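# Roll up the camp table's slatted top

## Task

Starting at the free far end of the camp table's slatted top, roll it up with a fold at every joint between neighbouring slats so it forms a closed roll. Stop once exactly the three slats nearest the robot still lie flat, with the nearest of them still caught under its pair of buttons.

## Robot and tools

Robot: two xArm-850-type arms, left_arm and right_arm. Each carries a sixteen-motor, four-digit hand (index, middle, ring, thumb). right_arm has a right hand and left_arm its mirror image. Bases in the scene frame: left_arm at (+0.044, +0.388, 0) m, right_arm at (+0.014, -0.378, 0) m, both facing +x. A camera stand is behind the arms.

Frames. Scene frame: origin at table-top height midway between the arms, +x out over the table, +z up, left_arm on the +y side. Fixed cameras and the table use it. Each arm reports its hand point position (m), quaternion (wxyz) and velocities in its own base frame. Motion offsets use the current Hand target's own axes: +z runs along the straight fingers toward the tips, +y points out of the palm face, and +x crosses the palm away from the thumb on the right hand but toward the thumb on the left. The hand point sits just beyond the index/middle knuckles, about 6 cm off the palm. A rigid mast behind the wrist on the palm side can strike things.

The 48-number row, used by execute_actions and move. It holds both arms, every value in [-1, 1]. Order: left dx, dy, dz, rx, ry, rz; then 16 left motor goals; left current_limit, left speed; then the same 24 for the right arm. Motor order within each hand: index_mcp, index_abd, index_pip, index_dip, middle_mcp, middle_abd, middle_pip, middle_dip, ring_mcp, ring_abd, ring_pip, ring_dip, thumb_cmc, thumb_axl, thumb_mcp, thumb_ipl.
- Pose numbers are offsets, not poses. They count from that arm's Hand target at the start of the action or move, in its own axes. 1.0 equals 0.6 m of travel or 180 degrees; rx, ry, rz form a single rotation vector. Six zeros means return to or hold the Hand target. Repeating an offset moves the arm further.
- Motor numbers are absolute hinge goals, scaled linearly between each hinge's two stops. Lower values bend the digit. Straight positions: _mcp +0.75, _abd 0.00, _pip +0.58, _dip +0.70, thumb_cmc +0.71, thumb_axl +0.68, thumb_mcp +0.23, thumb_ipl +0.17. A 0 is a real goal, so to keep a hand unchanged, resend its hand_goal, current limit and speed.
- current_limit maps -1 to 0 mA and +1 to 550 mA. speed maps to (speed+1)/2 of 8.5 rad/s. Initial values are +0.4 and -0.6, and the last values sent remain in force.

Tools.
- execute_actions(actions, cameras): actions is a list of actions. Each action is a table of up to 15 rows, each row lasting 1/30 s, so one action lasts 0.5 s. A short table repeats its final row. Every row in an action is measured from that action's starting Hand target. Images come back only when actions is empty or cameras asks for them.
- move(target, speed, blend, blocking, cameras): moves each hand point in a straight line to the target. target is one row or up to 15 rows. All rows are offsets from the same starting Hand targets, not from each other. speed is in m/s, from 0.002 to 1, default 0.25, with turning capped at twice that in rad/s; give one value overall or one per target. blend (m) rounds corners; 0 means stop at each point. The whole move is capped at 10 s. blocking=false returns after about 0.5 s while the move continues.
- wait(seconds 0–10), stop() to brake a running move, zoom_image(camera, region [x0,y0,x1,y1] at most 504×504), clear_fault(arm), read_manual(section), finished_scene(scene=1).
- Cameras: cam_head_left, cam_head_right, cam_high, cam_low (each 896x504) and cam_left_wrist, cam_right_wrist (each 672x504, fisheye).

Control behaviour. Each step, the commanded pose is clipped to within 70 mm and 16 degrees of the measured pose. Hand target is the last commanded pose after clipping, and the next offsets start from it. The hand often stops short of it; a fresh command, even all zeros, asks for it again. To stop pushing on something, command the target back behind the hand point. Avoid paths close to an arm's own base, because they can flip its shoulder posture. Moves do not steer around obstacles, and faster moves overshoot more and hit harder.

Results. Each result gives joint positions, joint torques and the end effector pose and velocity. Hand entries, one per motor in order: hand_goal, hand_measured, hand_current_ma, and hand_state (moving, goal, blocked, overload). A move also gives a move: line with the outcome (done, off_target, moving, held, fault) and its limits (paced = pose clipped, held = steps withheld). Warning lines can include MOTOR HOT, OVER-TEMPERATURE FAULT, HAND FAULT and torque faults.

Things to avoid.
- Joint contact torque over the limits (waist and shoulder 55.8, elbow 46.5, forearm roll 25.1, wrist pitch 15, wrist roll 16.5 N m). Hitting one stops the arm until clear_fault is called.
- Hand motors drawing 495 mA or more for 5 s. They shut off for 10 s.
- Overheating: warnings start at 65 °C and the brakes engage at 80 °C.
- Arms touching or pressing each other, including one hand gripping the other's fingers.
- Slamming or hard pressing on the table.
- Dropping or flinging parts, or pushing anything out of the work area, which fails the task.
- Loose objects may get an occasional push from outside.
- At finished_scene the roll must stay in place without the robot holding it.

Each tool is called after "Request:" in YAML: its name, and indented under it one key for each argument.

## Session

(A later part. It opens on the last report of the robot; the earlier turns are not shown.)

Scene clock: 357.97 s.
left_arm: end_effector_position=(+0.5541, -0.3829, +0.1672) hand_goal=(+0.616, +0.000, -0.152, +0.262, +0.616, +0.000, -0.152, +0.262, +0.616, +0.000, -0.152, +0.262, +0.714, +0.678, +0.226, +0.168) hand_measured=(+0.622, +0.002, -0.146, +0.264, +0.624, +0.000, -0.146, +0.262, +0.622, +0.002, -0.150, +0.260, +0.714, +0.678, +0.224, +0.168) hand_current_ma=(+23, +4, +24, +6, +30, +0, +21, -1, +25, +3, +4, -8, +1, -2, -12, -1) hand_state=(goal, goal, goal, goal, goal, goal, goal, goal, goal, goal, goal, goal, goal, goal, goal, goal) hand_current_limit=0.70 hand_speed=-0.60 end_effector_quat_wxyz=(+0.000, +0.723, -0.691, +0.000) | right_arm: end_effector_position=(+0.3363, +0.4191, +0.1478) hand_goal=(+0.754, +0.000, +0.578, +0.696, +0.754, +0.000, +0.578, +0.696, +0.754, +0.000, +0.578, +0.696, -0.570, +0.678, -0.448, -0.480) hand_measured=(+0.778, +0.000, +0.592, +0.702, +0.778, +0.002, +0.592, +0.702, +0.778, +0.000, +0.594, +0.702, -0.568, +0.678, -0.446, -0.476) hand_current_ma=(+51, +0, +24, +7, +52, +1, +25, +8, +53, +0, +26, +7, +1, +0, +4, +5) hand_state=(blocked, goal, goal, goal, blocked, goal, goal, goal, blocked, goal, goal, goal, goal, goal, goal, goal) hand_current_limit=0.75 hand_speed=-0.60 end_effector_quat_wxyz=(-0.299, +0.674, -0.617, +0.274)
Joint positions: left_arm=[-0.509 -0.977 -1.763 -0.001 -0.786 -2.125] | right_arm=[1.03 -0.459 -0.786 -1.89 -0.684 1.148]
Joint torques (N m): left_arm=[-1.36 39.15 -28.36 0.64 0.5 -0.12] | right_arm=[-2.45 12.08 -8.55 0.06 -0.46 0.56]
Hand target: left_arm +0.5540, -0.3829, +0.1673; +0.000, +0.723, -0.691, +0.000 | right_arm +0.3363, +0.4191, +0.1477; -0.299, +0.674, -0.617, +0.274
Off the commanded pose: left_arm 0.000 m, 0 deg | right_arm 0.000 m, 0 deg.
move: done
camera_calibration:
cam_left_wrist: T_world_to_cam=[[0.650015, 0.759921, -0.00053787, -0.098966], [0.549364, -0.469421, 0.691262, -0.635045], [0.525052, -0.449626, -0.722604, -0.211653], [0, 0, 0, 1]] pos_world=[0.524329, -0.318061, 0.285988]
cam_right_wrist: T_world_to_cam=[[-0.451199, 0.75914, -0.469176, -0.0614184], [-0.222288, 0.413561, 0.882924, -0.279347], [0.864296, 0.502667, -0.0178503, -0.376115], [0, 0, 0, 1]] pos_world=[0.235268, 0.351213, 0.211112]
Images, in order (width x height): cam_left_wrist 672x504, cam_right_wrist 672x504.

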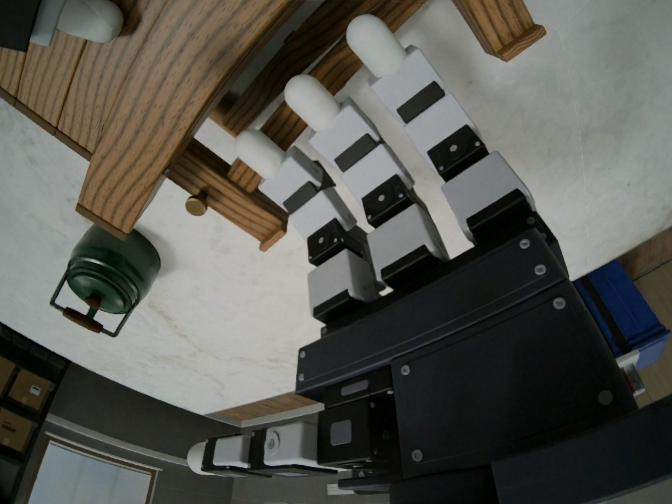

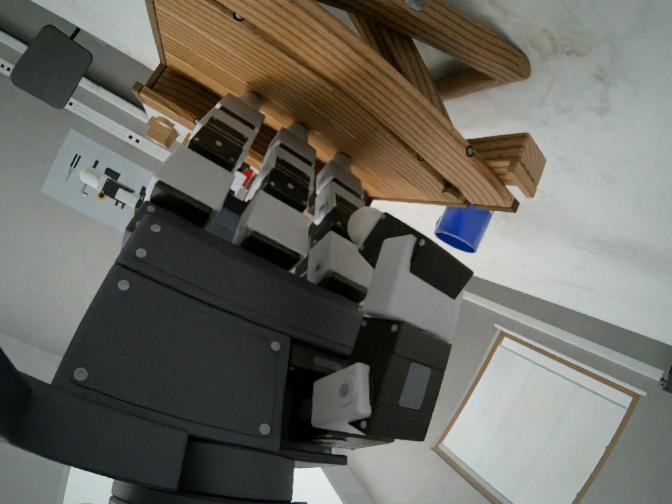

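Request:
zoom_image:
  camera: "cam_right_wrist"
  region: [150, 20, 290, 130]

Request:
zoom_image:
  camera: "cam_left_wrist"
  region: [0, 0, 150, 190]

Scaled by 3.600 from the camera's 672x504 image, which has a finer 960x720 frame.

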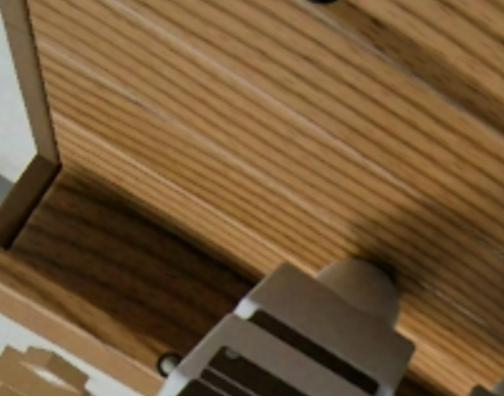

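Scaled by 2.653 from the camera's 672x504 image, which has a finer 960x720 frame.

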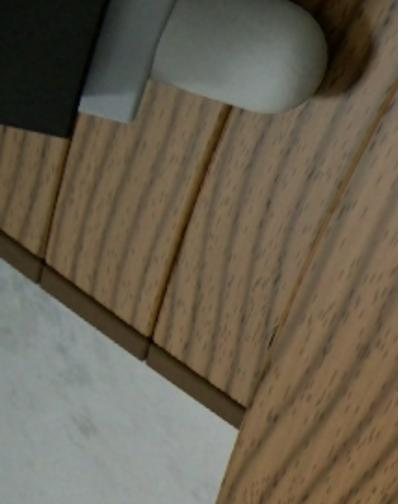

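Request:
move:
  target: [0,0.0813,0,0,0,0,0.616,0,-0.153,0.261,0.616,0,-0.153,0.261,0.616,0,-0.153,0.261,0.714,0.678,0.226,0.168,0.7,-0.6,0,0,0,0,0,0,0.754,0,0.577,0.696,0.754,0,0.577,0.696,0.754,0,0.577,0.696,-0.571,0.678,-0.449,-0.481,0.75,-0.6]
  speed: 0.03
  cameras: ["cam_right_wrist","cam_left_wrist"]

Request:
zoom_image:
  camera: "cam_left_wrist"
  region: [60, 0, 460, 250]

Scene clock: 369.07 s.
left_arm: end_effector_position=(+0.5054, -0.3852, +0.1673) hand_goal=(+0.616, +0.000, -0.152, +0.262, +0.616, +0.000, -0.152, +0.262, +0.616, +0.000, -0.152, +0.262, +0.714, +0.678, +0.226, +0.168) hand_measured=(+0.700, +0.008, -0.126, +0.260, +0.650, +0.000, -0.134, +0.270, +0.664, +0.010, -0.132, +0.270, +0.714, +0.678, +0.224, +0.168) hand_current_ma=(+401, +24, +101, -7, +143, +1, +71, +27, +212, +34, +79, +28, +1, -2, -12, -1) hand_state=(blocked, goal, blocked, goal, blocked, goal, goal, goal, blocked, goal, blocked, goal, goal, goal, goal, goal) hand_current_limit=0.70 hand_speed=-0.60 end_effector_quat_wxyz=(+0.000, +0.723, -0.691, +0.000) | right_arm: end_effector_position=(+0.3363, +0.4191, +0.1477) hand_goal=(+0.754, +0.000, +0.578, +0.696, +0.754, +0.000, +0.578, +0.696, +0.754, +0.000, +0.578, +0.696, -0.570, +0.678, -0.448, -0.480) hand_measured=(+0.778, +0.006, +0.592, +0.702, +0.778, +0.006, +0.594, +0.702, +0.778, +0.004, +0.594, +0.702, -0.568, +0.678, -0.446, -0.476) hand_current_ma=(+51, +7, +24, +8, +52, +6, +25, +8, +53, +4, +26, +7, +1, +0, +4, +5) hand_state=(blocked, goal, goal, goal, blocked, goal, goal, goal, blocked, goal, goal, goal, goal, goal, goal, goal) hand_current_limit=0.75 hand_speed=-0.60 end_effector_quat_wxyz=(-0.299, +0.674, -0.617, +0.274)
Joint positions: left_arm=[-0.546 -0.875 -1.581 -0.001 -0.706 -2.162] | right_arm=[1.03 -0.459 -0.786 -1.89 -0.684 1.148]
Joint torques (N m): left_arm=[-3.64 28.93 -10.96 0.4 -2.73 0.21] | right_arm=[-4.1 12.45 -7.52 -0.21 0.03 0.48]
Hand target: left_arm +0.5053, -0.3852, +0.1673; +0.000, +0.723, -0.691, +0.000 | right_arm +0.3363, +0.4191, +0.1477; -0.299, +0.674, -0.617, +0.274
Off the commanded pose: left_arm 0.000 m, 0 deg | right_arm 0.000 m, 0 deg.
move: done
camera_calibration:
cam_left_wrist: T_world_to_cam=[[0.650008, 0.759928, -0.000545852, -0.0655548], [0.549336, -0.46938, 0.691312, -0.609358], [0.525091, -0.449658, -0.722556, -0.187159], [0, 0, 0, 1]] pos_world=[0.475629, -0.320361, 0.285988]
cam_right_wrist: T_world_to_cam=[[-0.451198, 0.759139, -0.469178, -0.0613727], [-0.222194, 0.413618, 0.882921, -0.279366], [0.86432, 0.502621, -0.0179474, -0.376171], [0, 0, 0, 1]] pos_world=[0.235368, 0.351213, 0.211112]
Images, in order (width x height): cam_left_wrist 672x504, cam_right_wrist 672x504.

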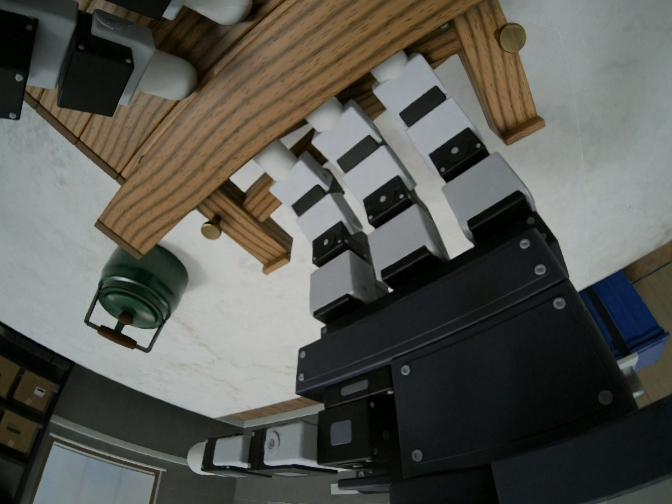

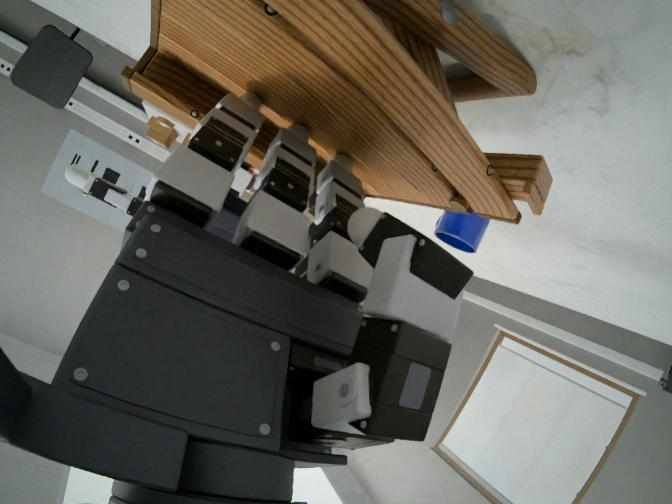

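Scaled by 1.260 from the camera's 672x504 image, which has a finer 960x720 frame.

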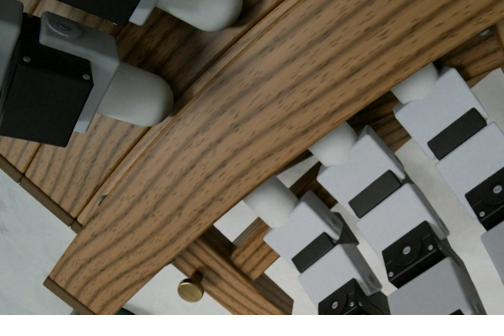

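Request:
move:
  target:
    - [0,-0.075,0,0,0,0,0.616,0,-0.153,0.261,0.616,0,-0.153,0.261,0.616,0,-0.153,0.261,0.714,0.678,0.226,0.168,0.7,-0.6,0,0,0,0,0,0,0.754,0,0.577,0.696,0.754,0,0.577,0.696,0.754,0,0.577,0.696,-0.571,0.678,-0.449,-0.481,0.75,-0.6]
    - [0,-0.045,-0.045,0,0,0,0.753,0,0.139,0.261,0.753,0,0.139,0.261,0.753,0,0.139,0.261,0.714,0.678,0.226,0.168,0.7,-0.6,0,0,0,0,0,0,0.754,0,0.577,0.696,0.754,0,0.577,0.696,0.754,0,0.577,0.696,-0.571,0.678,-0.449,-0.481,0.75,-0.6]
  speed: 0.06
  cameras: ["cam_right_wrist","cam_left_wrist","cam_low"]

Request:
zoom_image:
  camera: "cam_right_wrist"
  region: [115, 35, 215, 115]

Request:
zoom_image:
  camera: "cam_right_wrist"
  region: [340, 130, 440, 220]

Request:
zoom_image:
  camera: "cam_left_wrist"
  region: [60, 0, 460, 250]

Scene clock: 376.07 s.
left_arm: end_effector_position=(+0.5323, -0.3839, +0.1943) hand_goal=(+0.754, +0.000, +0.140, +0.262, +0.754, +0.000, +0.140, +0.262, +0.754, +0.000, +0.140, +0.262, +0.714, +0.678, +0.226, +0.168) hand_measured=(+0.752, +0.004, +0.138, +0.260, +0.752, +0.000, +0.138, +0.266, +0.752, +0.004, +0.138, +0.266, +0.714, +0.678, +0.224, +0.168) hand_current_ma=(-6, +9, -5, -7, -7, +1, -4, +12, -6, +9, -5, +11, +1, -2, -12, -1) hand_state=(goal, goal, goal, goal, goal, goal, goal, goal, goal, goal, goal, goal, goal, goal, goal, goal) hand_current_limit=0.70 hand_speed=-0.60 end_effector_quat_wxyz=(+0.000, +0.723, -0.691, +0.000) | right_arm: end_effector_position=(+0.3363, +0.4191, +0.1477) hand_goal=(+0.754, +0.000, +0.578, +0.696, +0.754, +0.000, +0.578, +0.696, +0.754, +0.000, +0.578, +0.696, -0.570, +0.678, -0.448, -0.480) hand_measured=(+0.778, +0.006, +0.592, +0.702, +0.778, +0.006, +0.594, +0.702, +0.778, +0.004, +0.594, +0.702, -0.568, +0.678, -0.446, -0.476) hand_current_ma=(+52, +7, +25, +9, +53, +6, +26, +9, +54, +4, +26, +8, +1, +0, +4, +5) hand_state=(blocked, goal, goal, goal, blocked, goal, goal, goal, blocked, goal, goal, goal, goal, goal, goal, goal) hand_current_limit=0.75 hand_speed=-0.60 end_effector_quat_wxyz=(-0.299, +0.674, -0.617, +0.274)
Joint positions: left_arm=[-0.525 -0.895 -1.684 -0.001 -0.789 -2.141] | right_arm=[1.03 -0.459 -0.786 -1.89 -0.684 1.148]
Joint torques (N m): left_arm=[-1 38.14 -28.03 1.14 -0.07 -0.3] | right_arm=[-3.23 15.74 -7.98 0.15 0.24 0.04]
Hand target: left_arm +0.5323, -0.3839, +0.1943; +0.000, +0.723, -0.691, +0.000 | right_arm +0.3363, +0.4191, +0.1477; -0.299, +0.674, -0.617, +0.274
Off the commanded pose: left_arm 0.000 m, 0 deg | right_arm 0.000 m, 0 deg.
move: done
camera_calibration:
cam_left_wrist: T_world_to_cam=[[0.650048, 0.759893, -0.000584609, -0.0840329], [0.549393, -0.469445, 0.691222, -0.642212], [0.52498, -0.449649, -0.722642, -0.181105], [0, 0, 0, 1]] pos_world=[0.502529, -0.319061, 0.312988]
cam_right_wrist: T_world_to_cam=[[-0.451198, 0.759139, -0.469178, -0.0613727], [-0.222194, 0.413618, 0.882921, -0.279366], [0.86432, 0.502621, -0.0179474, -0.376171], [0, 0, 0, 1]] pos_world=[0.235368, 0.351213, 0.211112]
Images, in order (width x height): cam_low 896x504, cam_left_wrist 672x504, cam_right_wrist 672x504.

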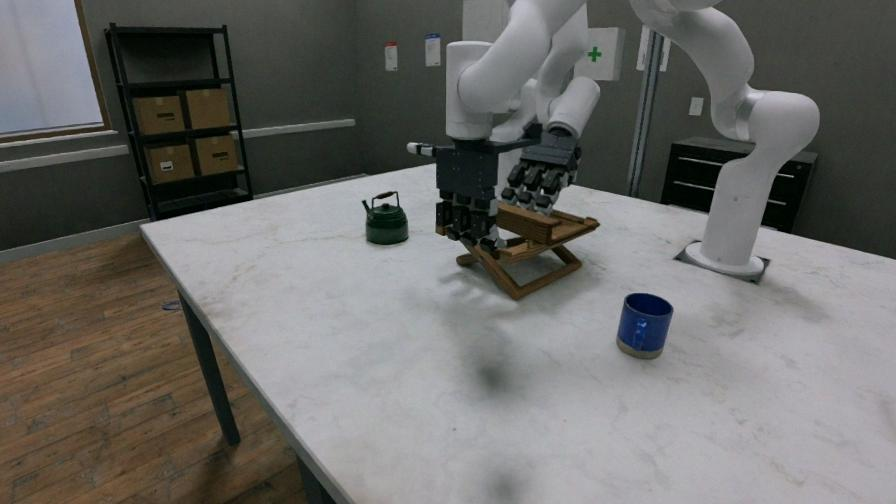

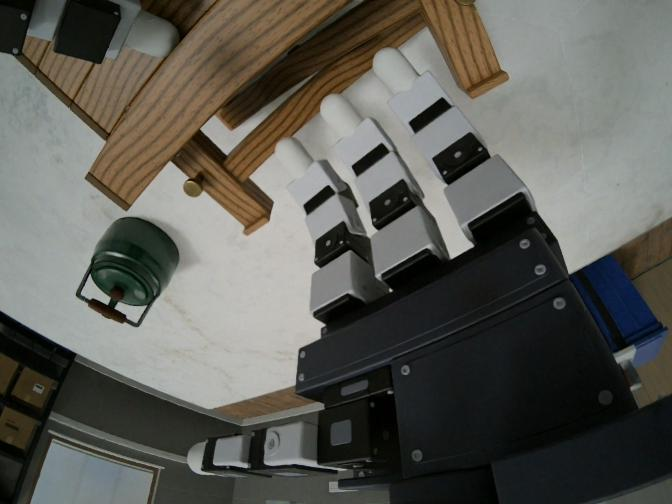

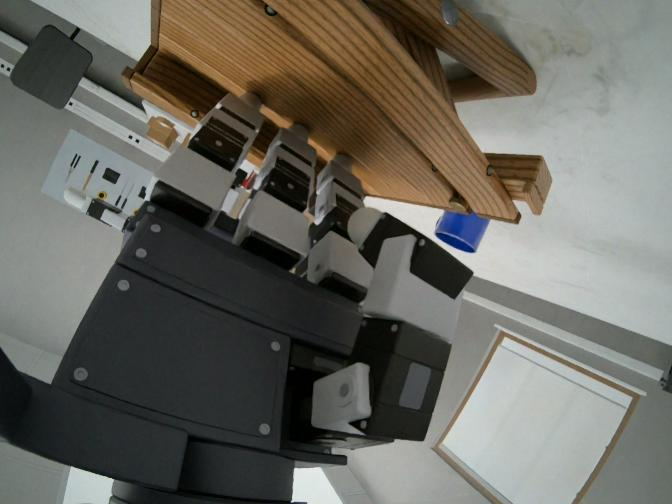

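Scaled by 5.040 from the camera's 672x504 image, which has a finer 960x720 frame.

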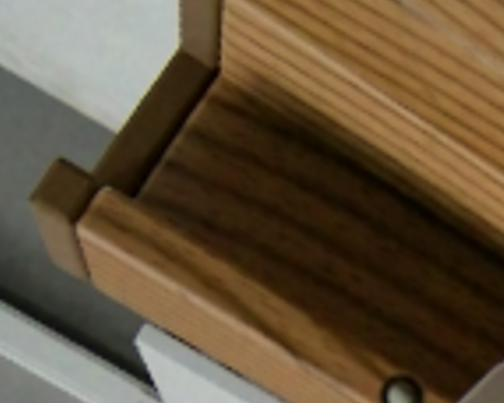

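Scaled by 5.040 from the camera's 672x504 image, which has a finer 960x720 frame.

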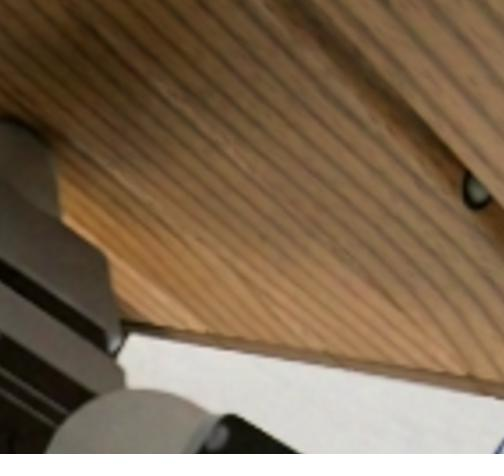

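Scaled by 1.260 from the camera's 672x504 image, which has a finer 960x720 frame.

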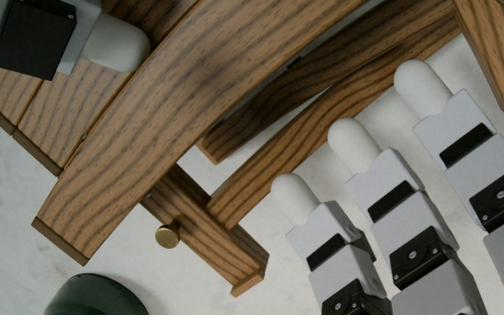

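Request:
move:
  target:
    - [0,0,0,0,0,0,0.753,0,0.139,0.261,0.753,0,0.139,0.261,0.753,0,0.139,0.261,0.714,0.678,0.226,0.168,0.7,-0.6,0,0,-0.0167,0,0,0,0.754,0,0.577,0.696,0.754,0,0.577,0.696,0.754,0,0.577,0.696,-0.571,0.678,-0.449,-0.481,0.75,-0.6]
    - [0,0,0,0,0,0,0.753,0,0.139,0.261,0.753,0,0.139,0.261,0.753,0,0.139,0.261,0.714,0.678,0.226,0.168,0.7,-0.6,-0.0039,0.0238,-0.0389,0,0,0,0.754,0,0.577,0.696,0.754,0,0.577,0.696,0.754,0,0.577,0.696,-0.571,0.678,-0.449,-0.481,0.75,-0.6]
    - [0,0,0,0,0,0,0.753,0,0.139,0.261,0.753,0,0.139,0.261,0.753,0,0.139,0.261,0.714,0.678,0.226,0.168,0.7,-0.6,-0.0039,0.03,-0.0333,0,0,0,0.754,0,0.577,0.696,0.754,0,0.577,0.696,0.754,0,0.577,0.696,-0.571,0.678,-0.449,-0.481,0.75,-0.6]
  speed: [0.05,0.08,0.02]
  cameras: ["cam_right_wrist","cam_left_wrist"]

Request:
zoom_image:
  camera: "cam_right_wrist"
  region: [115, 15, 315, 165]

Request:
zoom_image:
  camera: "cam_right_wrist"
  region: [330, 100, 550, 240]

Request:
zoom_image:
  camera: "cam_left_wrist"
  region: [0, 0, 300, 220]

Scene clock: 383.40 s.
left_arm: end_effector_position=(+0.5323, -0.3839, +0.1943) hand_goal=(+0.754, +0.000, +0.140, +0.262, +0.754, +0.000, +0.140, +0.262, +0.754, +0.000, +0.140, +0.262, +0.714, +0.678, +0.226, +0.168) hand_measured=(+0.752, +0.004, +0.138, +0.260, +0.752, +0.000, +0.138, +0.266, +0.752, +0.004, +0.138, +0.266, +0.714, +0.678, +0.224, +0.168) hand_current_ma=(-6, +9, -5, -7, -7, +1, -4, +12, -6, +9, -5, +11, +1, -2, -12, -1) hand_state=(goal, goal, goal, goal, goal, goal, goal, goal, goal, goal, goal, goal, goal, goal, goal, goal) hand_current_limit=0.70 hand_speed=-0.60 end_effector_quat_wxyz=(+0.000, +0.723, -0.691, +0.000) | right_arm: end_effector_position=(+0.3093, +0.4191, +0.1478) hand_goal=(+0.754, +0.000, +0.578, +0.696, +0.754, +0.000, +0.578, +0.696, +0.754, +0.000, +0.578, +0.696, -0.570, +0.678, -0.448, -0.480) hand_measured=(+0.778, +0.002, +0.592, +0.702, +0.778, +0.002, +0.592, +0.702, +0.778, +0.002, +0.594, +0.702, -0.568, +0.678, -0.446, -0.476) hand_current_ma=(+51, +1, +24, +7, +51, +1, +25, +8, +52, +1, +25, +7, +1, +0, +4, +5) hand_state=(blocked, goal, goal, goal, blocked, goal, goal, goal, blocked, goal, goal, goal, goal, goal, goal, goal) hand_current_limit=0.75 hand_speed=-0.60 end_effector_quat_wxyz=(-0.299, +0.674, -0.617, +0.274)
Joint positions: left_arm=[-0.525 -0.895 -1.684 -0.001 -0.789 -2.141] | right_arm=[1.083 -0.435 -0.748 -1.85 -0.704 1.161]
Joint torques (N m): left_arm=[0.69 37.61 -27.77 1.75 0.23 -0.16] | right_arm=[-2.2 12.43 -7.88 0.27 -0.17 0.55]
Hand target: left_arm +0.5323, -0.3839, +0.1943; +0.000, +0.723, -0.691, +0.000 | right_arm +0.3093, +0.4191, +0.1478; -0.299, +0.674, -0.617, +0.274
Off the commanded pose: left_arm 0.000 m, 0 deg | right_arm 0.000 m, 0 deg.
move: done
camera_calibration:
cam_left_wrist: T_world_to_cam=[[0.65005, 0.759892, -0.000493357, -0.0840624], [0.549323, -0.46947, 0.691261, -0.642197], [0.525052, -0.449625, -0.722605, -0.181145], [0, 0, 0, 1]] pos_world=[0.502529, -0.319061, 0.312988]
cam_right_wrist: T_world_to_cam=[[-0.451239, 0.759116, -0.469176, -0.0734628], [-0.222213, 0.413606, 0.882922, -0.285316], [0.864294, 0.502666, -0.0179502, -0.352794], [0, 0, 0, 1]] pos_world=[0.208368, 0.351113, 0.211112]
Images, in order (width x height): cam_left_wrist 672x504, cam_right_wrist 672x504.

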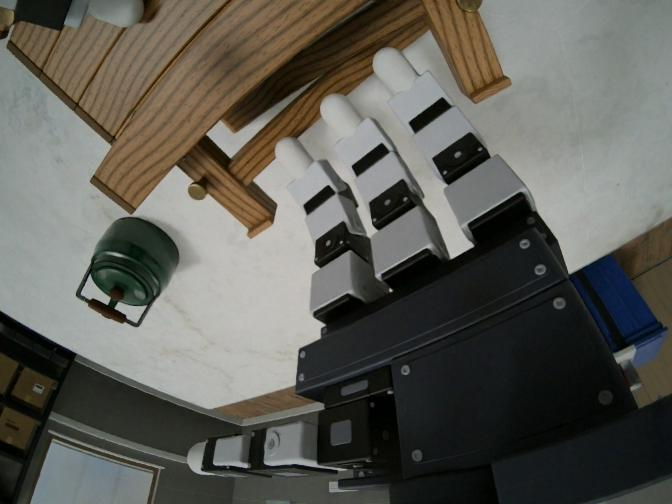

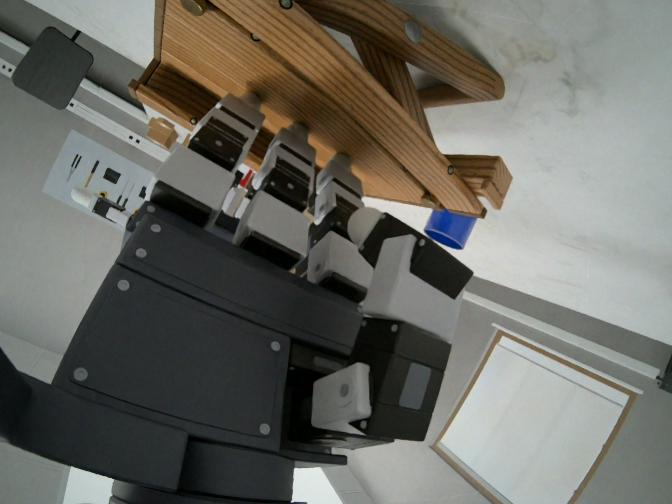

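Scaled by 2.520 from the camera's 672x504 image, which has a finer 960x720 frame.

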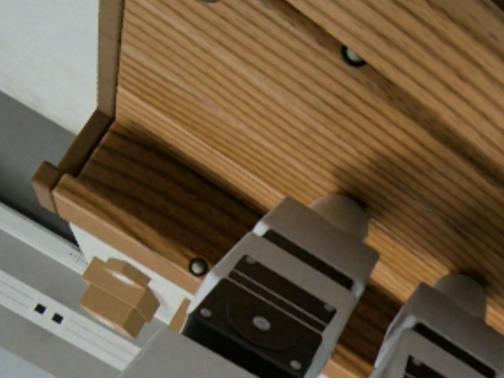

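Scaled by 2.291 from the camera's 672x504 image, which has a finer 960x720 frame.

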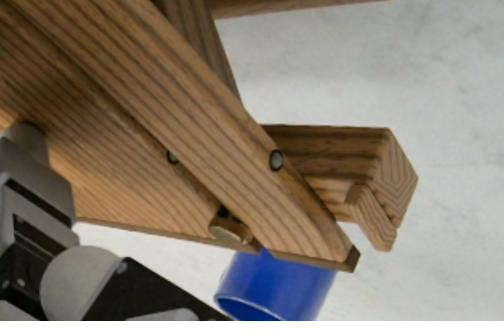

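Scaled by 1.680 from the camera's 672x504 image, which has a finer 960x720 frame.

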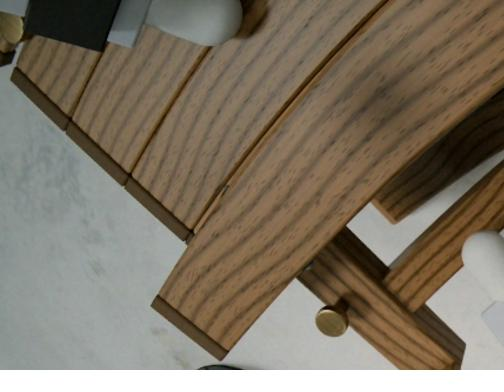

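Request:
move:
  target:
    - [0,0.015,0.0167,0,0,0,0.753,0,0.139,0.261,0.753,0,0.139,0.261,0.753,0,0.139,0.261,0.714,0.678,0.226,0.168,0.7,-0.6,0,0,0,0,0,0,0.754,0,0.577,0.696,0.754,0,0.577,0.696,0.754,0,0.577,0.696,-0.571,0.678,-0.449,-0.481,0.75,-0.6]
    - [0,0.0913,0.0167,0,0,0,0.753,0,0.139,0.261,0.753,0,0.139,0.261,0.753,0,0.139,0.261,0.714,0.678,0.226,0.168,0.7,-0.6,0,0,0,0,0,0,0.754,0,0.577,0.696,0.754,0,0.577,0.696,0.754,0,0.577,0.696,-0.571,0.678,-0.449,-0.481,0.75,-0.6]
  speed: 0.04
  cameras: ["cam_left_wrist"]

Scene clock: 389.93 s.
left_arm: end_effector_position=(+0.4776, -0.3865, +0.1843) hand_goal=(+0.754, +0.000, +0.140, +0.262, +0.754, +0.000, +0.140, +0.262, +0.754, +0.000, +0.140, +0.262, +0.714, +0.678, +0.226, +0.168) hand_measured=(+0.756, -0.004, +0.138, +0.260, +0.752, +0.000, +0.138, +0.266, +0.994, +0.020, +0.314, +0.294, +0.714, +0.678, +0.224, +0.168) hand_current_ma=(+5, -9, -5, -7, -7, +1, -4, +12, +468, +68, +468, +130, +1, -2, -12, -1) hand_state=(goal, goal, goal, goal, goal, goal, goal, goal, blocked, blocked, blocked, blocked, goal, goal, goal, goal) hand_current_limit=0.70 hand_speed=-0.60 end_effector_quat_wxyz=(+0.000, +0.723, -0.691, +0.000) | right_arm: end_effector_position=(+0.3093, +0.4191, +0.1478) hand_goal=(+0.754, +0.000, +0.578, +0.696, +0.754, +0.000, +0.578, +0.696, +0.754, +0.000, +0.578, +0.696, -0.570, +0.678, -0.448, -0.480) hand_measured=(+0.778, +0.002, +0.592, +0.702, +0.778, +0.002, +0.592, +0.702, +0.778, +0.002, +0.594, +0.702, -0.568, +0.678, -0.446, -0.476) hand_current_ma=(+51, +1, +24, +7, +52, +1, +25, +8, +53, +1, +26, +7, +1, +0, +4, +5) hand_state=(blocked, goal, goal, goal, blocked, goal, goal, goal, blocked, goal, goal, goal, goal, goal, goal, goal) hand_current_limit=0.75 hand_speed=-0.60 end_effector_quat_wxyz=(-0.299, +0.674, -0.617, +0.274)
Joint positions: left_arm=[-0.57 -0.799 -1.491 -0.001 -0.693 -2.186] | right_arm=[1.083 -0.436 -0.748 -1.85 -0.704 1.161]
Joint torques (N m): left_arm=[-3.77 29.58 -15.56 0.77 -1.7 -0.41] | right_arm=[-6.27 12.93 -7.58 -0.11 -0.09 0.55]
Hand target: left_arm +0.4776, -0.3864, +0.1843; +0.000, +0.723, -0.691, +0.000 | right_arm +0.3093, +0.4191, +0.1478; -0.299, +0.674, -0.617, +0.274
Off the commanded pose: left_arm 0.000 m, 0 deg | right_arm 0.000 m, 0 deg.
move: done
camera_calibration:
cam_left_wrist: T_world_to_cam=[[0.649973, 0.759957, -0.000591237, -0.0465244], [0.549414, -0.469362, 0.691263, -0.606416], [0.525053, -0.449627, -0.722603, -0.160776], [0, 0, 0, 1]] pos_world=[0.447829, -0.321561, 0.302988]
Images, in order (width x height): cam_left_wrist 672x504.

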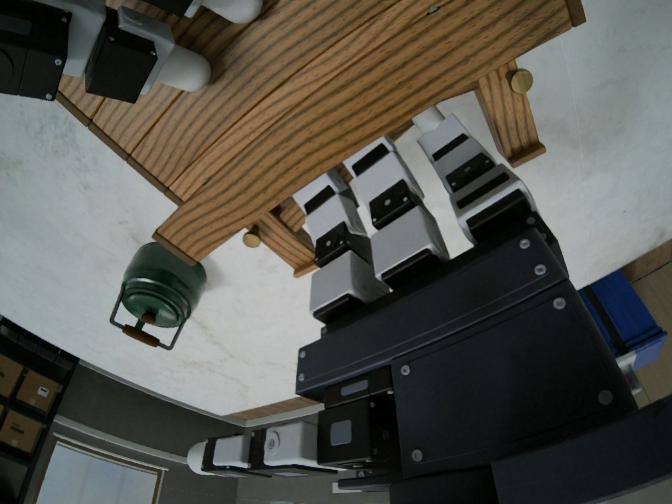

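Request:
move:
  target: [0,-0.0763,0,0,0,0,0.753,0,0.139,0.261,0.753,0,0.139,0.261,0.753,0,0.139,0.261,0.714,0.678,0.226,0.168,0.7,-0.6,0,0,0,0,0,0,0.754,0,0.577,0.696,0.754,0,0.577,0.696,0.754,0,0.577,0.696,-0.571,0.678,-0.449,-0.481,0.75,-0.6]
  speed: 0.06
  cameras: ["all"]

Request:
zoom_image:
  camera: "cam_right_wrist"
  region: [115, 0, 555, 240]

Request:
zoom_image:
  camera: "cam_high"
  region: [380, 240, 560, 360]

Request:
zoom_image:
  camera: "cam_low"
  region: [410, 180, 610, 310]

Scene clock: 393.90 s.
left_arm: end_effector_position=(+0.5233, -0.3843, +0.1842) hand_goal=(+0.754, +0.000, +0.140, +0.262, +0.754, +0.000, +0.140, +0.262, +0.754, +0.000, +0.140, +0.262, +0.714, +0.678, +0.226, +0.168) hand_measured=(+0.738, -0.004, +0.128, +0.258, +0.752, +0.000, +0.138, +0.266, +0.784, +0.006, +0.166, +0.276, +0.714, +0.678, +0.224, +0.168) hand_current_ma=(-66, -10, -43, -17, -7, +1, -4, +12, +125, +15, +100, +50, +1, -2, -12, -1) hand_state=(goal, goal, goal, goal, goal, goal, goal, goal, blocked, goal, blocked, goal, goal, goal, goal, goal) hand_current_limit=0.70 hand_speed=-0.60 end_effector_quat_wxyz=(+0.000, +0.723, -0.691, +0.000) | right_arm: end_effector_position=(+0.3093, +0.4191, +0.1478) hand_goal=(+0.754, +0.000, +0.578, +0.696, +0.754, +0.000, +0.578, +0.696, +0.754, +0.000, +0.578, +0.696, -0.570, +0.678, -0.448, -0.480) hand_measured=(+0.778, +0.002, +0.592, +0.702, +0.778, +0.002, +0.592, +0.702, +0.778, +0.002, +0.594, +0.702, -0.568, +0.678, -0.446, -0.476) hand_current_ma=(+51, +1, +24, +7, +52, +1, +25, +8, +53, +1, +26, +8, +1, +0, +4, +5) hand_state=(blocked, goal, goal, goal, blocked, goal, goal, goal, blocked, goal, goal, goal, goal, goal, goal, goal) hand_current_limit=0.75 hand_speed=-0.60 end_effector_quat_wxyz=(-0.299, +0.674, -0.617, +0.274)
Joint positions: left_arm=[-0.532 -0.888 -1.648 -0.001 -0.759 -2.148] | right_arm=[1.083 -0.436 -0.748 -1.85 -0.704 1.161]
Joint torques (N m): left_arm=[1.77 31.56 -34.12 -0.09 -1 0.18] | right_arm=[-5.16 16.48 -7.37 0.09 -0.11 0.49]
Hand target: left_arm +0.5233, -0.3843, +0.1842; +0.000, +0.723, -0.691, +0.000 | right_arm +0.3093, +0.4191, +0.1478; -0.299, +0.674, -0.617, +0.274
Off the commanded pose: left_arm 0.000 m, 0 deg | right_arm 0.000 m, 0 deg.
move: done
camera_calibration:
cam_left_wrist: T_world_to_cam=[[0.65005, 0.759892, -0.000493357, -0.0779129], [0.549323, -0.46947, 0.691261, -0.630528], [0.525052, -0.449625, -0.722605, -0.183826], [0, 0, 0, 1]] pos_world=[0.493529, -0.319461, 0.302988]
cam_right_wrist: T_world_to_cam=[[-0.451198, 0.759139, -0.469178, -0.0734791], [-0.222194, 0.413618, 0.882921, -0.285324], [0.86432, 0.502621, -0.0179474, -0.352784], [0, 0, 0, 1]] pos_world=[0.208368, 0.351113, 0.211112]

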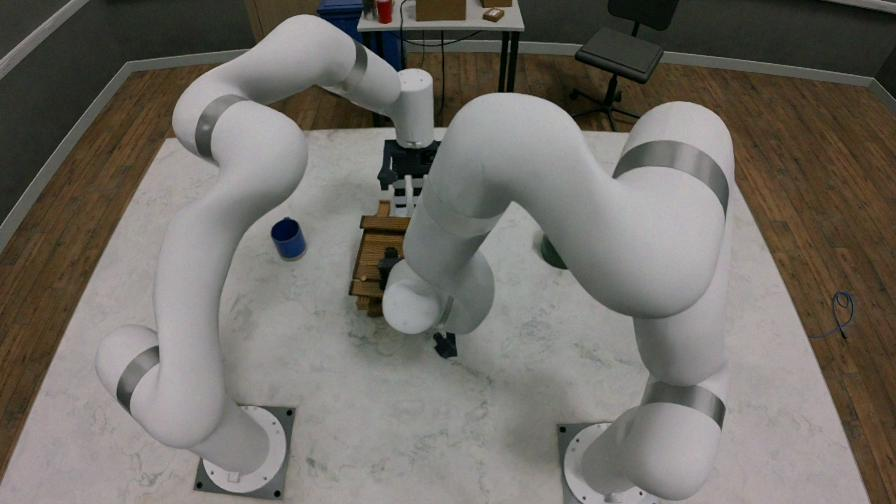

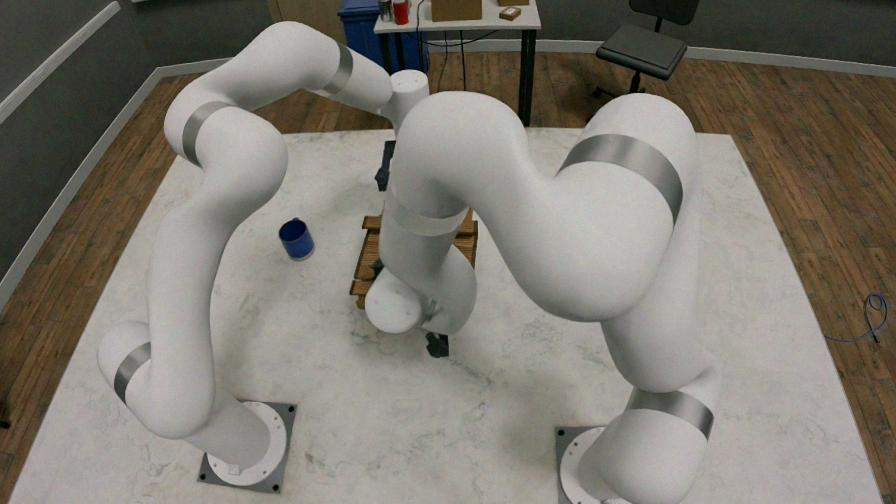

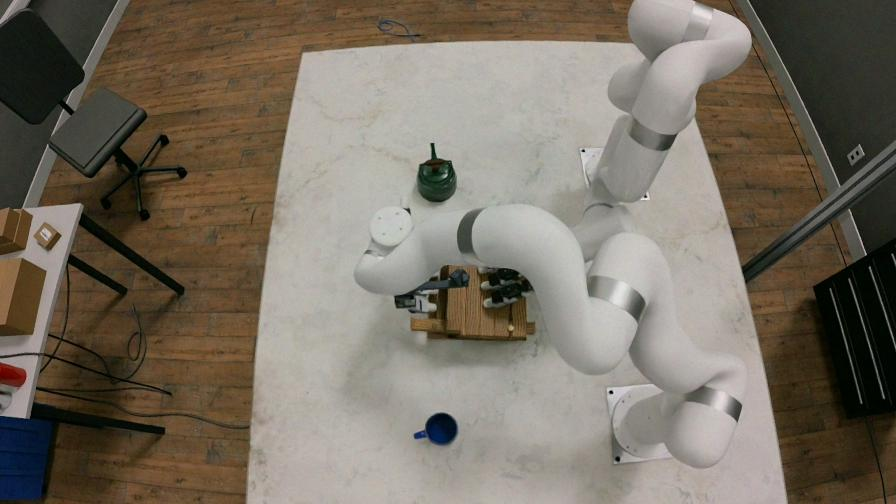

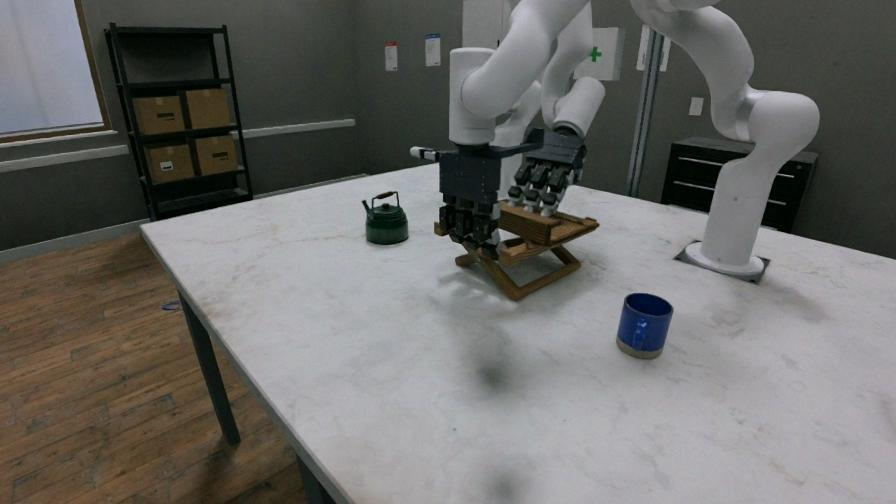

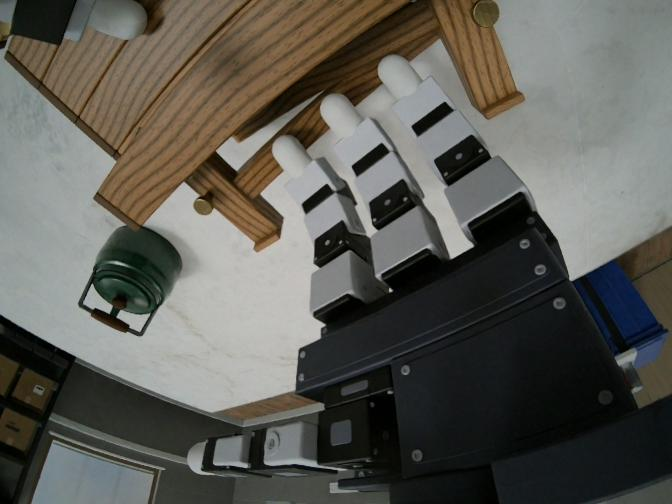

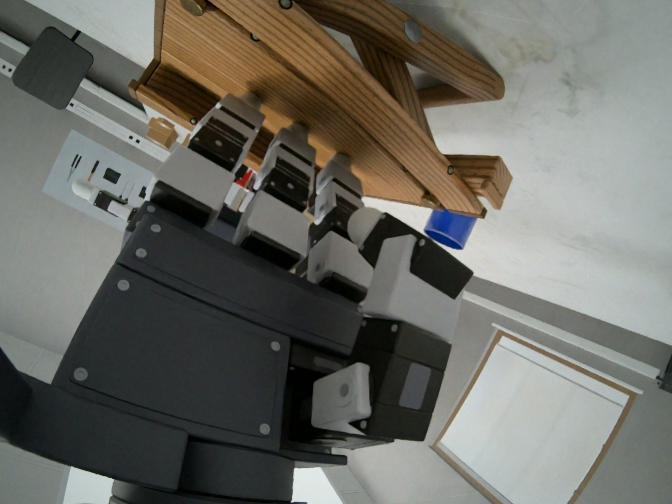

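Scaled by 1.145 from the camera's 672x504 image, which has a finer 960x720 frame.

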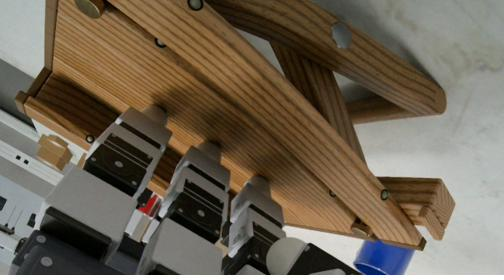

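Scaled by 2.800 from the camera's 896x504 image, which has a finer 1280x720 frame.

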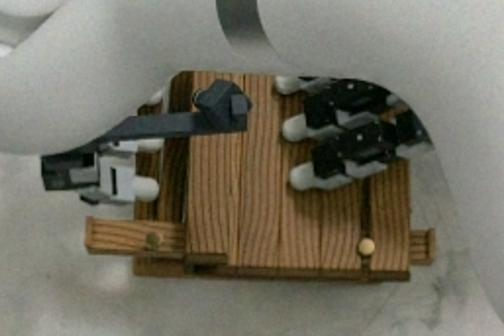

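Scaled by 2.520 from the camera's 896x504 image, which has a finer 1280x720 frame.

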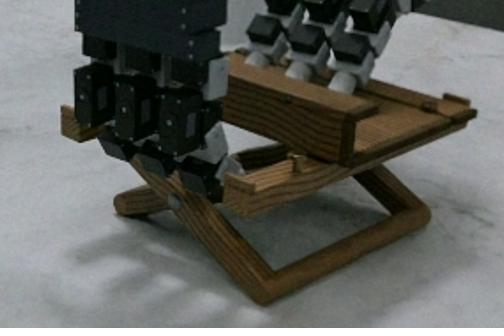

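Request:
zoom_image:
  camera: "cam_high"
  region: [425, 260, 535, 345]

Scaled by 4.582 from the camera's 896x504 image, which has a finer 1280x720 frame.

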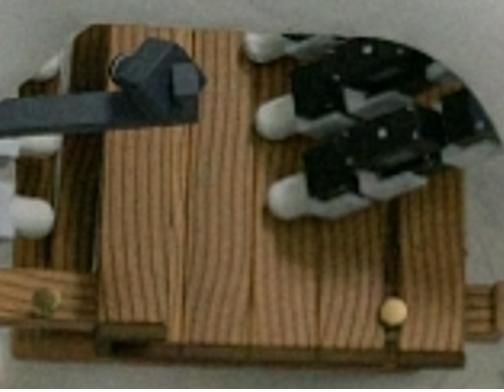

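Request:
move:
  target:
    - [0,-0.02,0,0,0,0,0.616,0,-0.153,0.261,0.616,0,-0.153,0.261,0.616,0,-0.153,0.261,0.714,0.678,0.226,0.168,0.7,-0.6,0,-0.0099,-0.0089,0,0,0,0.754,0,0.577,0.696,0.754,0,0.577,0.696,0.754,0,0.577,0.696,-0.571,0.678,-0.449,-0.481,0.75,-0.6]
    - [-0.0043,-0.018,-0.0152,0,0,0.0322,0.616,0,-0.153,0.261,0.616,0,-0.153,0.261,0.616,0,-0.153,0.261,0.714,0.678,0.226,0.168,0.7,-0.6,-0.0255,-0.0336,0.0174,0,0.0351,0.0316,0.754,0,0.577,0.696,0.754,0,0.577,0.696,0.754,0,0.577,0.696,-0.571,0.678,-0.449,-0.481,0.75,-0.6]
    - [-0.0043,-0.018,-0.0152,0,0,0.0322,0.616,0,-0.153,0.261,0.616,0,-0.153,0.261,0.616,0,-0.153,0.261,0.714,0.678,0.226,0.168,0.7,-0.6,-0.0255,-0.0237,0.0263,0,0.0351,0.0316,0.754,0,0.577,0.696,0.754,0,0.577,0.696,0.754,0,0.577,0.696,-0.571,0.678,-0.449,-0.481,0.75,-0.6]
  speed: [0.05,0.06,0.02]
  cameras: ["cam_right_wrist","cam_left_wrist","cam_high"]

Request:
zoom_image:
  camera: "cam_high"
  region: [425, 260, 535, 345]

Request:
zoom_image:
  camera: "cam_right_wrist"
  region: [115, 15, 315, 165]

Scene clock: 407.90 s.
left_arm: end_effector_position=(+0.5340, -0.3813, +0.1934) hand_goal=(+0.616, +0.000, -0.152, +0.262, +0.616, +0.000, -0.152, +0.262, +0.616, +0.000, -0.152, +0.262, +0.714, +0.678, +0.226, +0.168) hand_measured=(+0.622, -0.004, -0.144, +0.260, +0.622, +0.000, -0.146, +0.266, +0.622, +0.004, -0.144, +0.266, +0.714, +0.678, +0.224, +0.168) hand_current_ma=(+19, -9, +25, -7, +24, +1, +21, +12, +26, +9, +27, +12, +1, -2, -12, -1) hand_state=(goal, goal, goal, goal, goal, goal, goal, goal, goal, goal, goal, goal, goal, goal, goal, goal) hand_current_limit=0.70 hand_speed=-0.60 end_effector_quat_wxyz=(+0.000, +0.687, -0.726, +0.000) | right_arm: end_effector_position=(+0.3291, +0.4362, +0.1478) hand_goal=(+0.754, +0.000, +0.578, +0.696, +0.754, +0.000, +0.578, +0.696, +0.754, +0.000, +0.578, +0.696, -0.570, +0.678, -0.448, -0.480) hand_measured=(+0.778, +0.000, +0.592, +0.702, +0.778, +0.000, +0.594, +0.702, +0.778, +0.000, +0.594, +0.702, -0.568, +0.678, -0.446, -0.476) hand_current_ma=(+52, +0, +25, +7, +53, +0, +25, +8, +53, +0, +26, +7, +1, +0, +4, +5) hand_state=(blocked, goal, goal, goal, blocked, goal, goal, goal, blocked, goal, goal, goal, goal, goal, goal, goal) hand_current_limit=0.75 hand_speed=-0.60 end_effector_quat_wxyz=(-0.278, +0.627, -0.665, +0.296)
Joint positions: left_arm=[-0.53 -0.913 -1.713 -0.001 -0.8 -2.045] | right_arm=[1.085 -0.5 -0.853 -1.653 -0.745 1.088]
Joint torques (N m): left_arm=[-2.13 38.4 -33.23 0.19 -0.79 0.34] | right_arm=[-3.11 14.29 -9.22 -0.61 -0.42 0.39]
Hand target: left_arm +0.5340, -0.3813, +0.1934; +0.000, +0.687, -0.726, +0.000 | right_arm +0.3291, +0.4362, +0.1477; -0.278, +0.627, -0.665, +0.296
Off the commanded pose: left_arm 0.000 m, 0 deg | right_arm 0.000 m, 0 deg.
move: done
camera_calibration:
cam_left_wrist: T_world_to_cam=[[0.723449, 0.690378, -0.000517699, -0.152832], [0.499103, -0.522493, 0.691302, -0.634667], [0.476989, -0.50038, -0.722566, -0.17518], [0, 0, 0, 1]] pos_world=[0.510889, -0.313753, 0.312088]
cam_right_wrist: T_world_to_cam=[[-0.33398, 0.817385, -0.469402, -0.141528], [-0.158697, 0.442126, 0.882802, -0.321336], [0.929124, 0.369331, -0.0179445, -0.341641], [0, 0, 0, 1]] pos_world=[0.219164, 0.383933, 0.211112]
Images, in order (width x height): cam_high 896x504, cam_left_wrist 672x504, cam_right_wrist 672x504.

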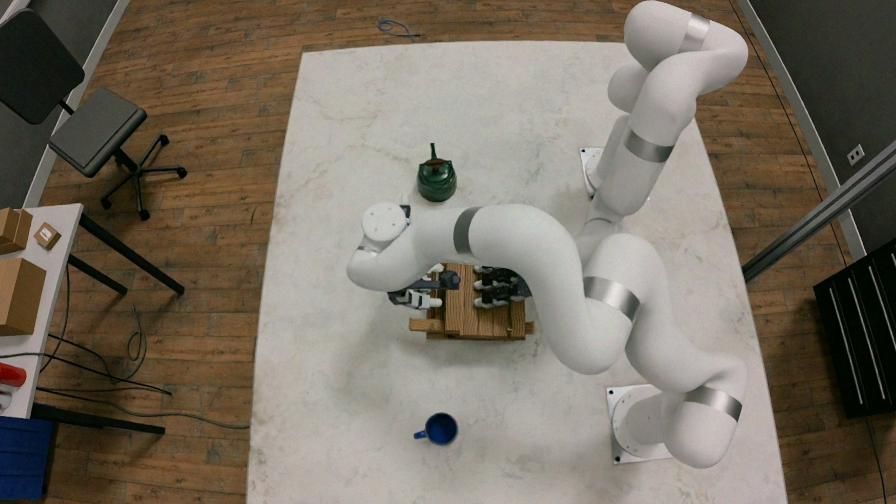

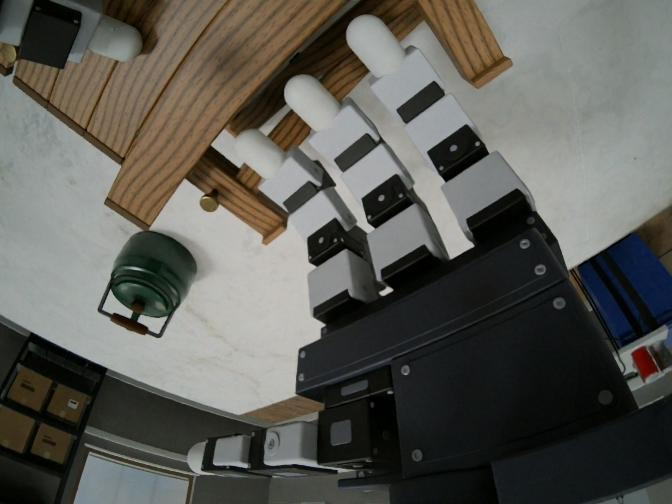

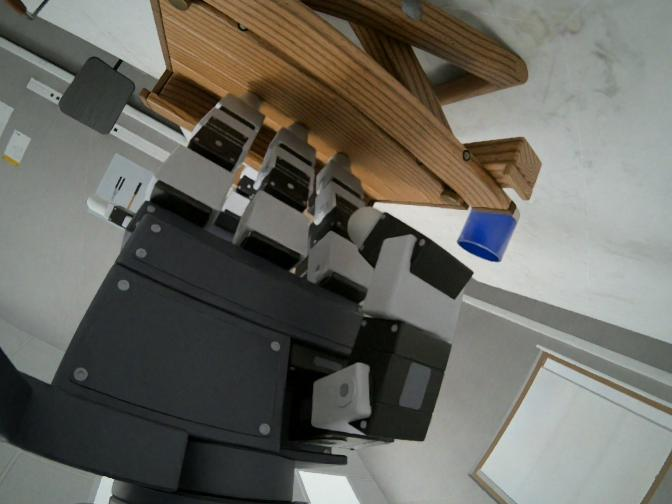

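Scaled by 4.582 from the camera's 896x504 image, which has a finer 1280x720 frame.

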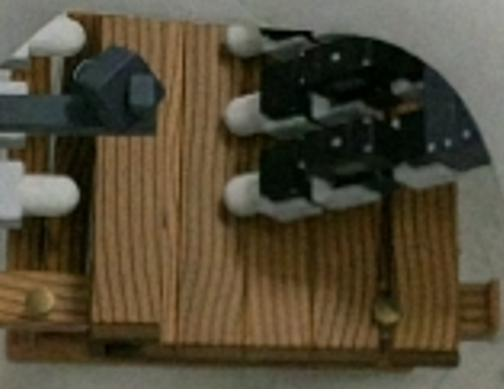

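Scaled by 2.520 from the camera's 672x504 image, which has a finer 960x720 frame.

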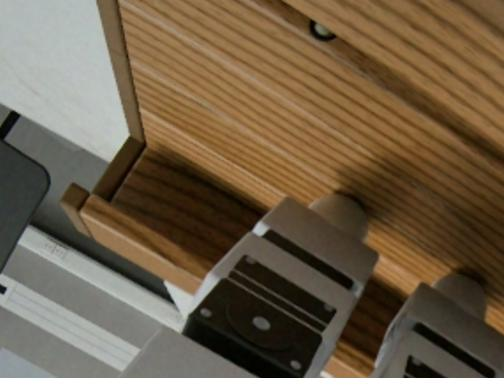

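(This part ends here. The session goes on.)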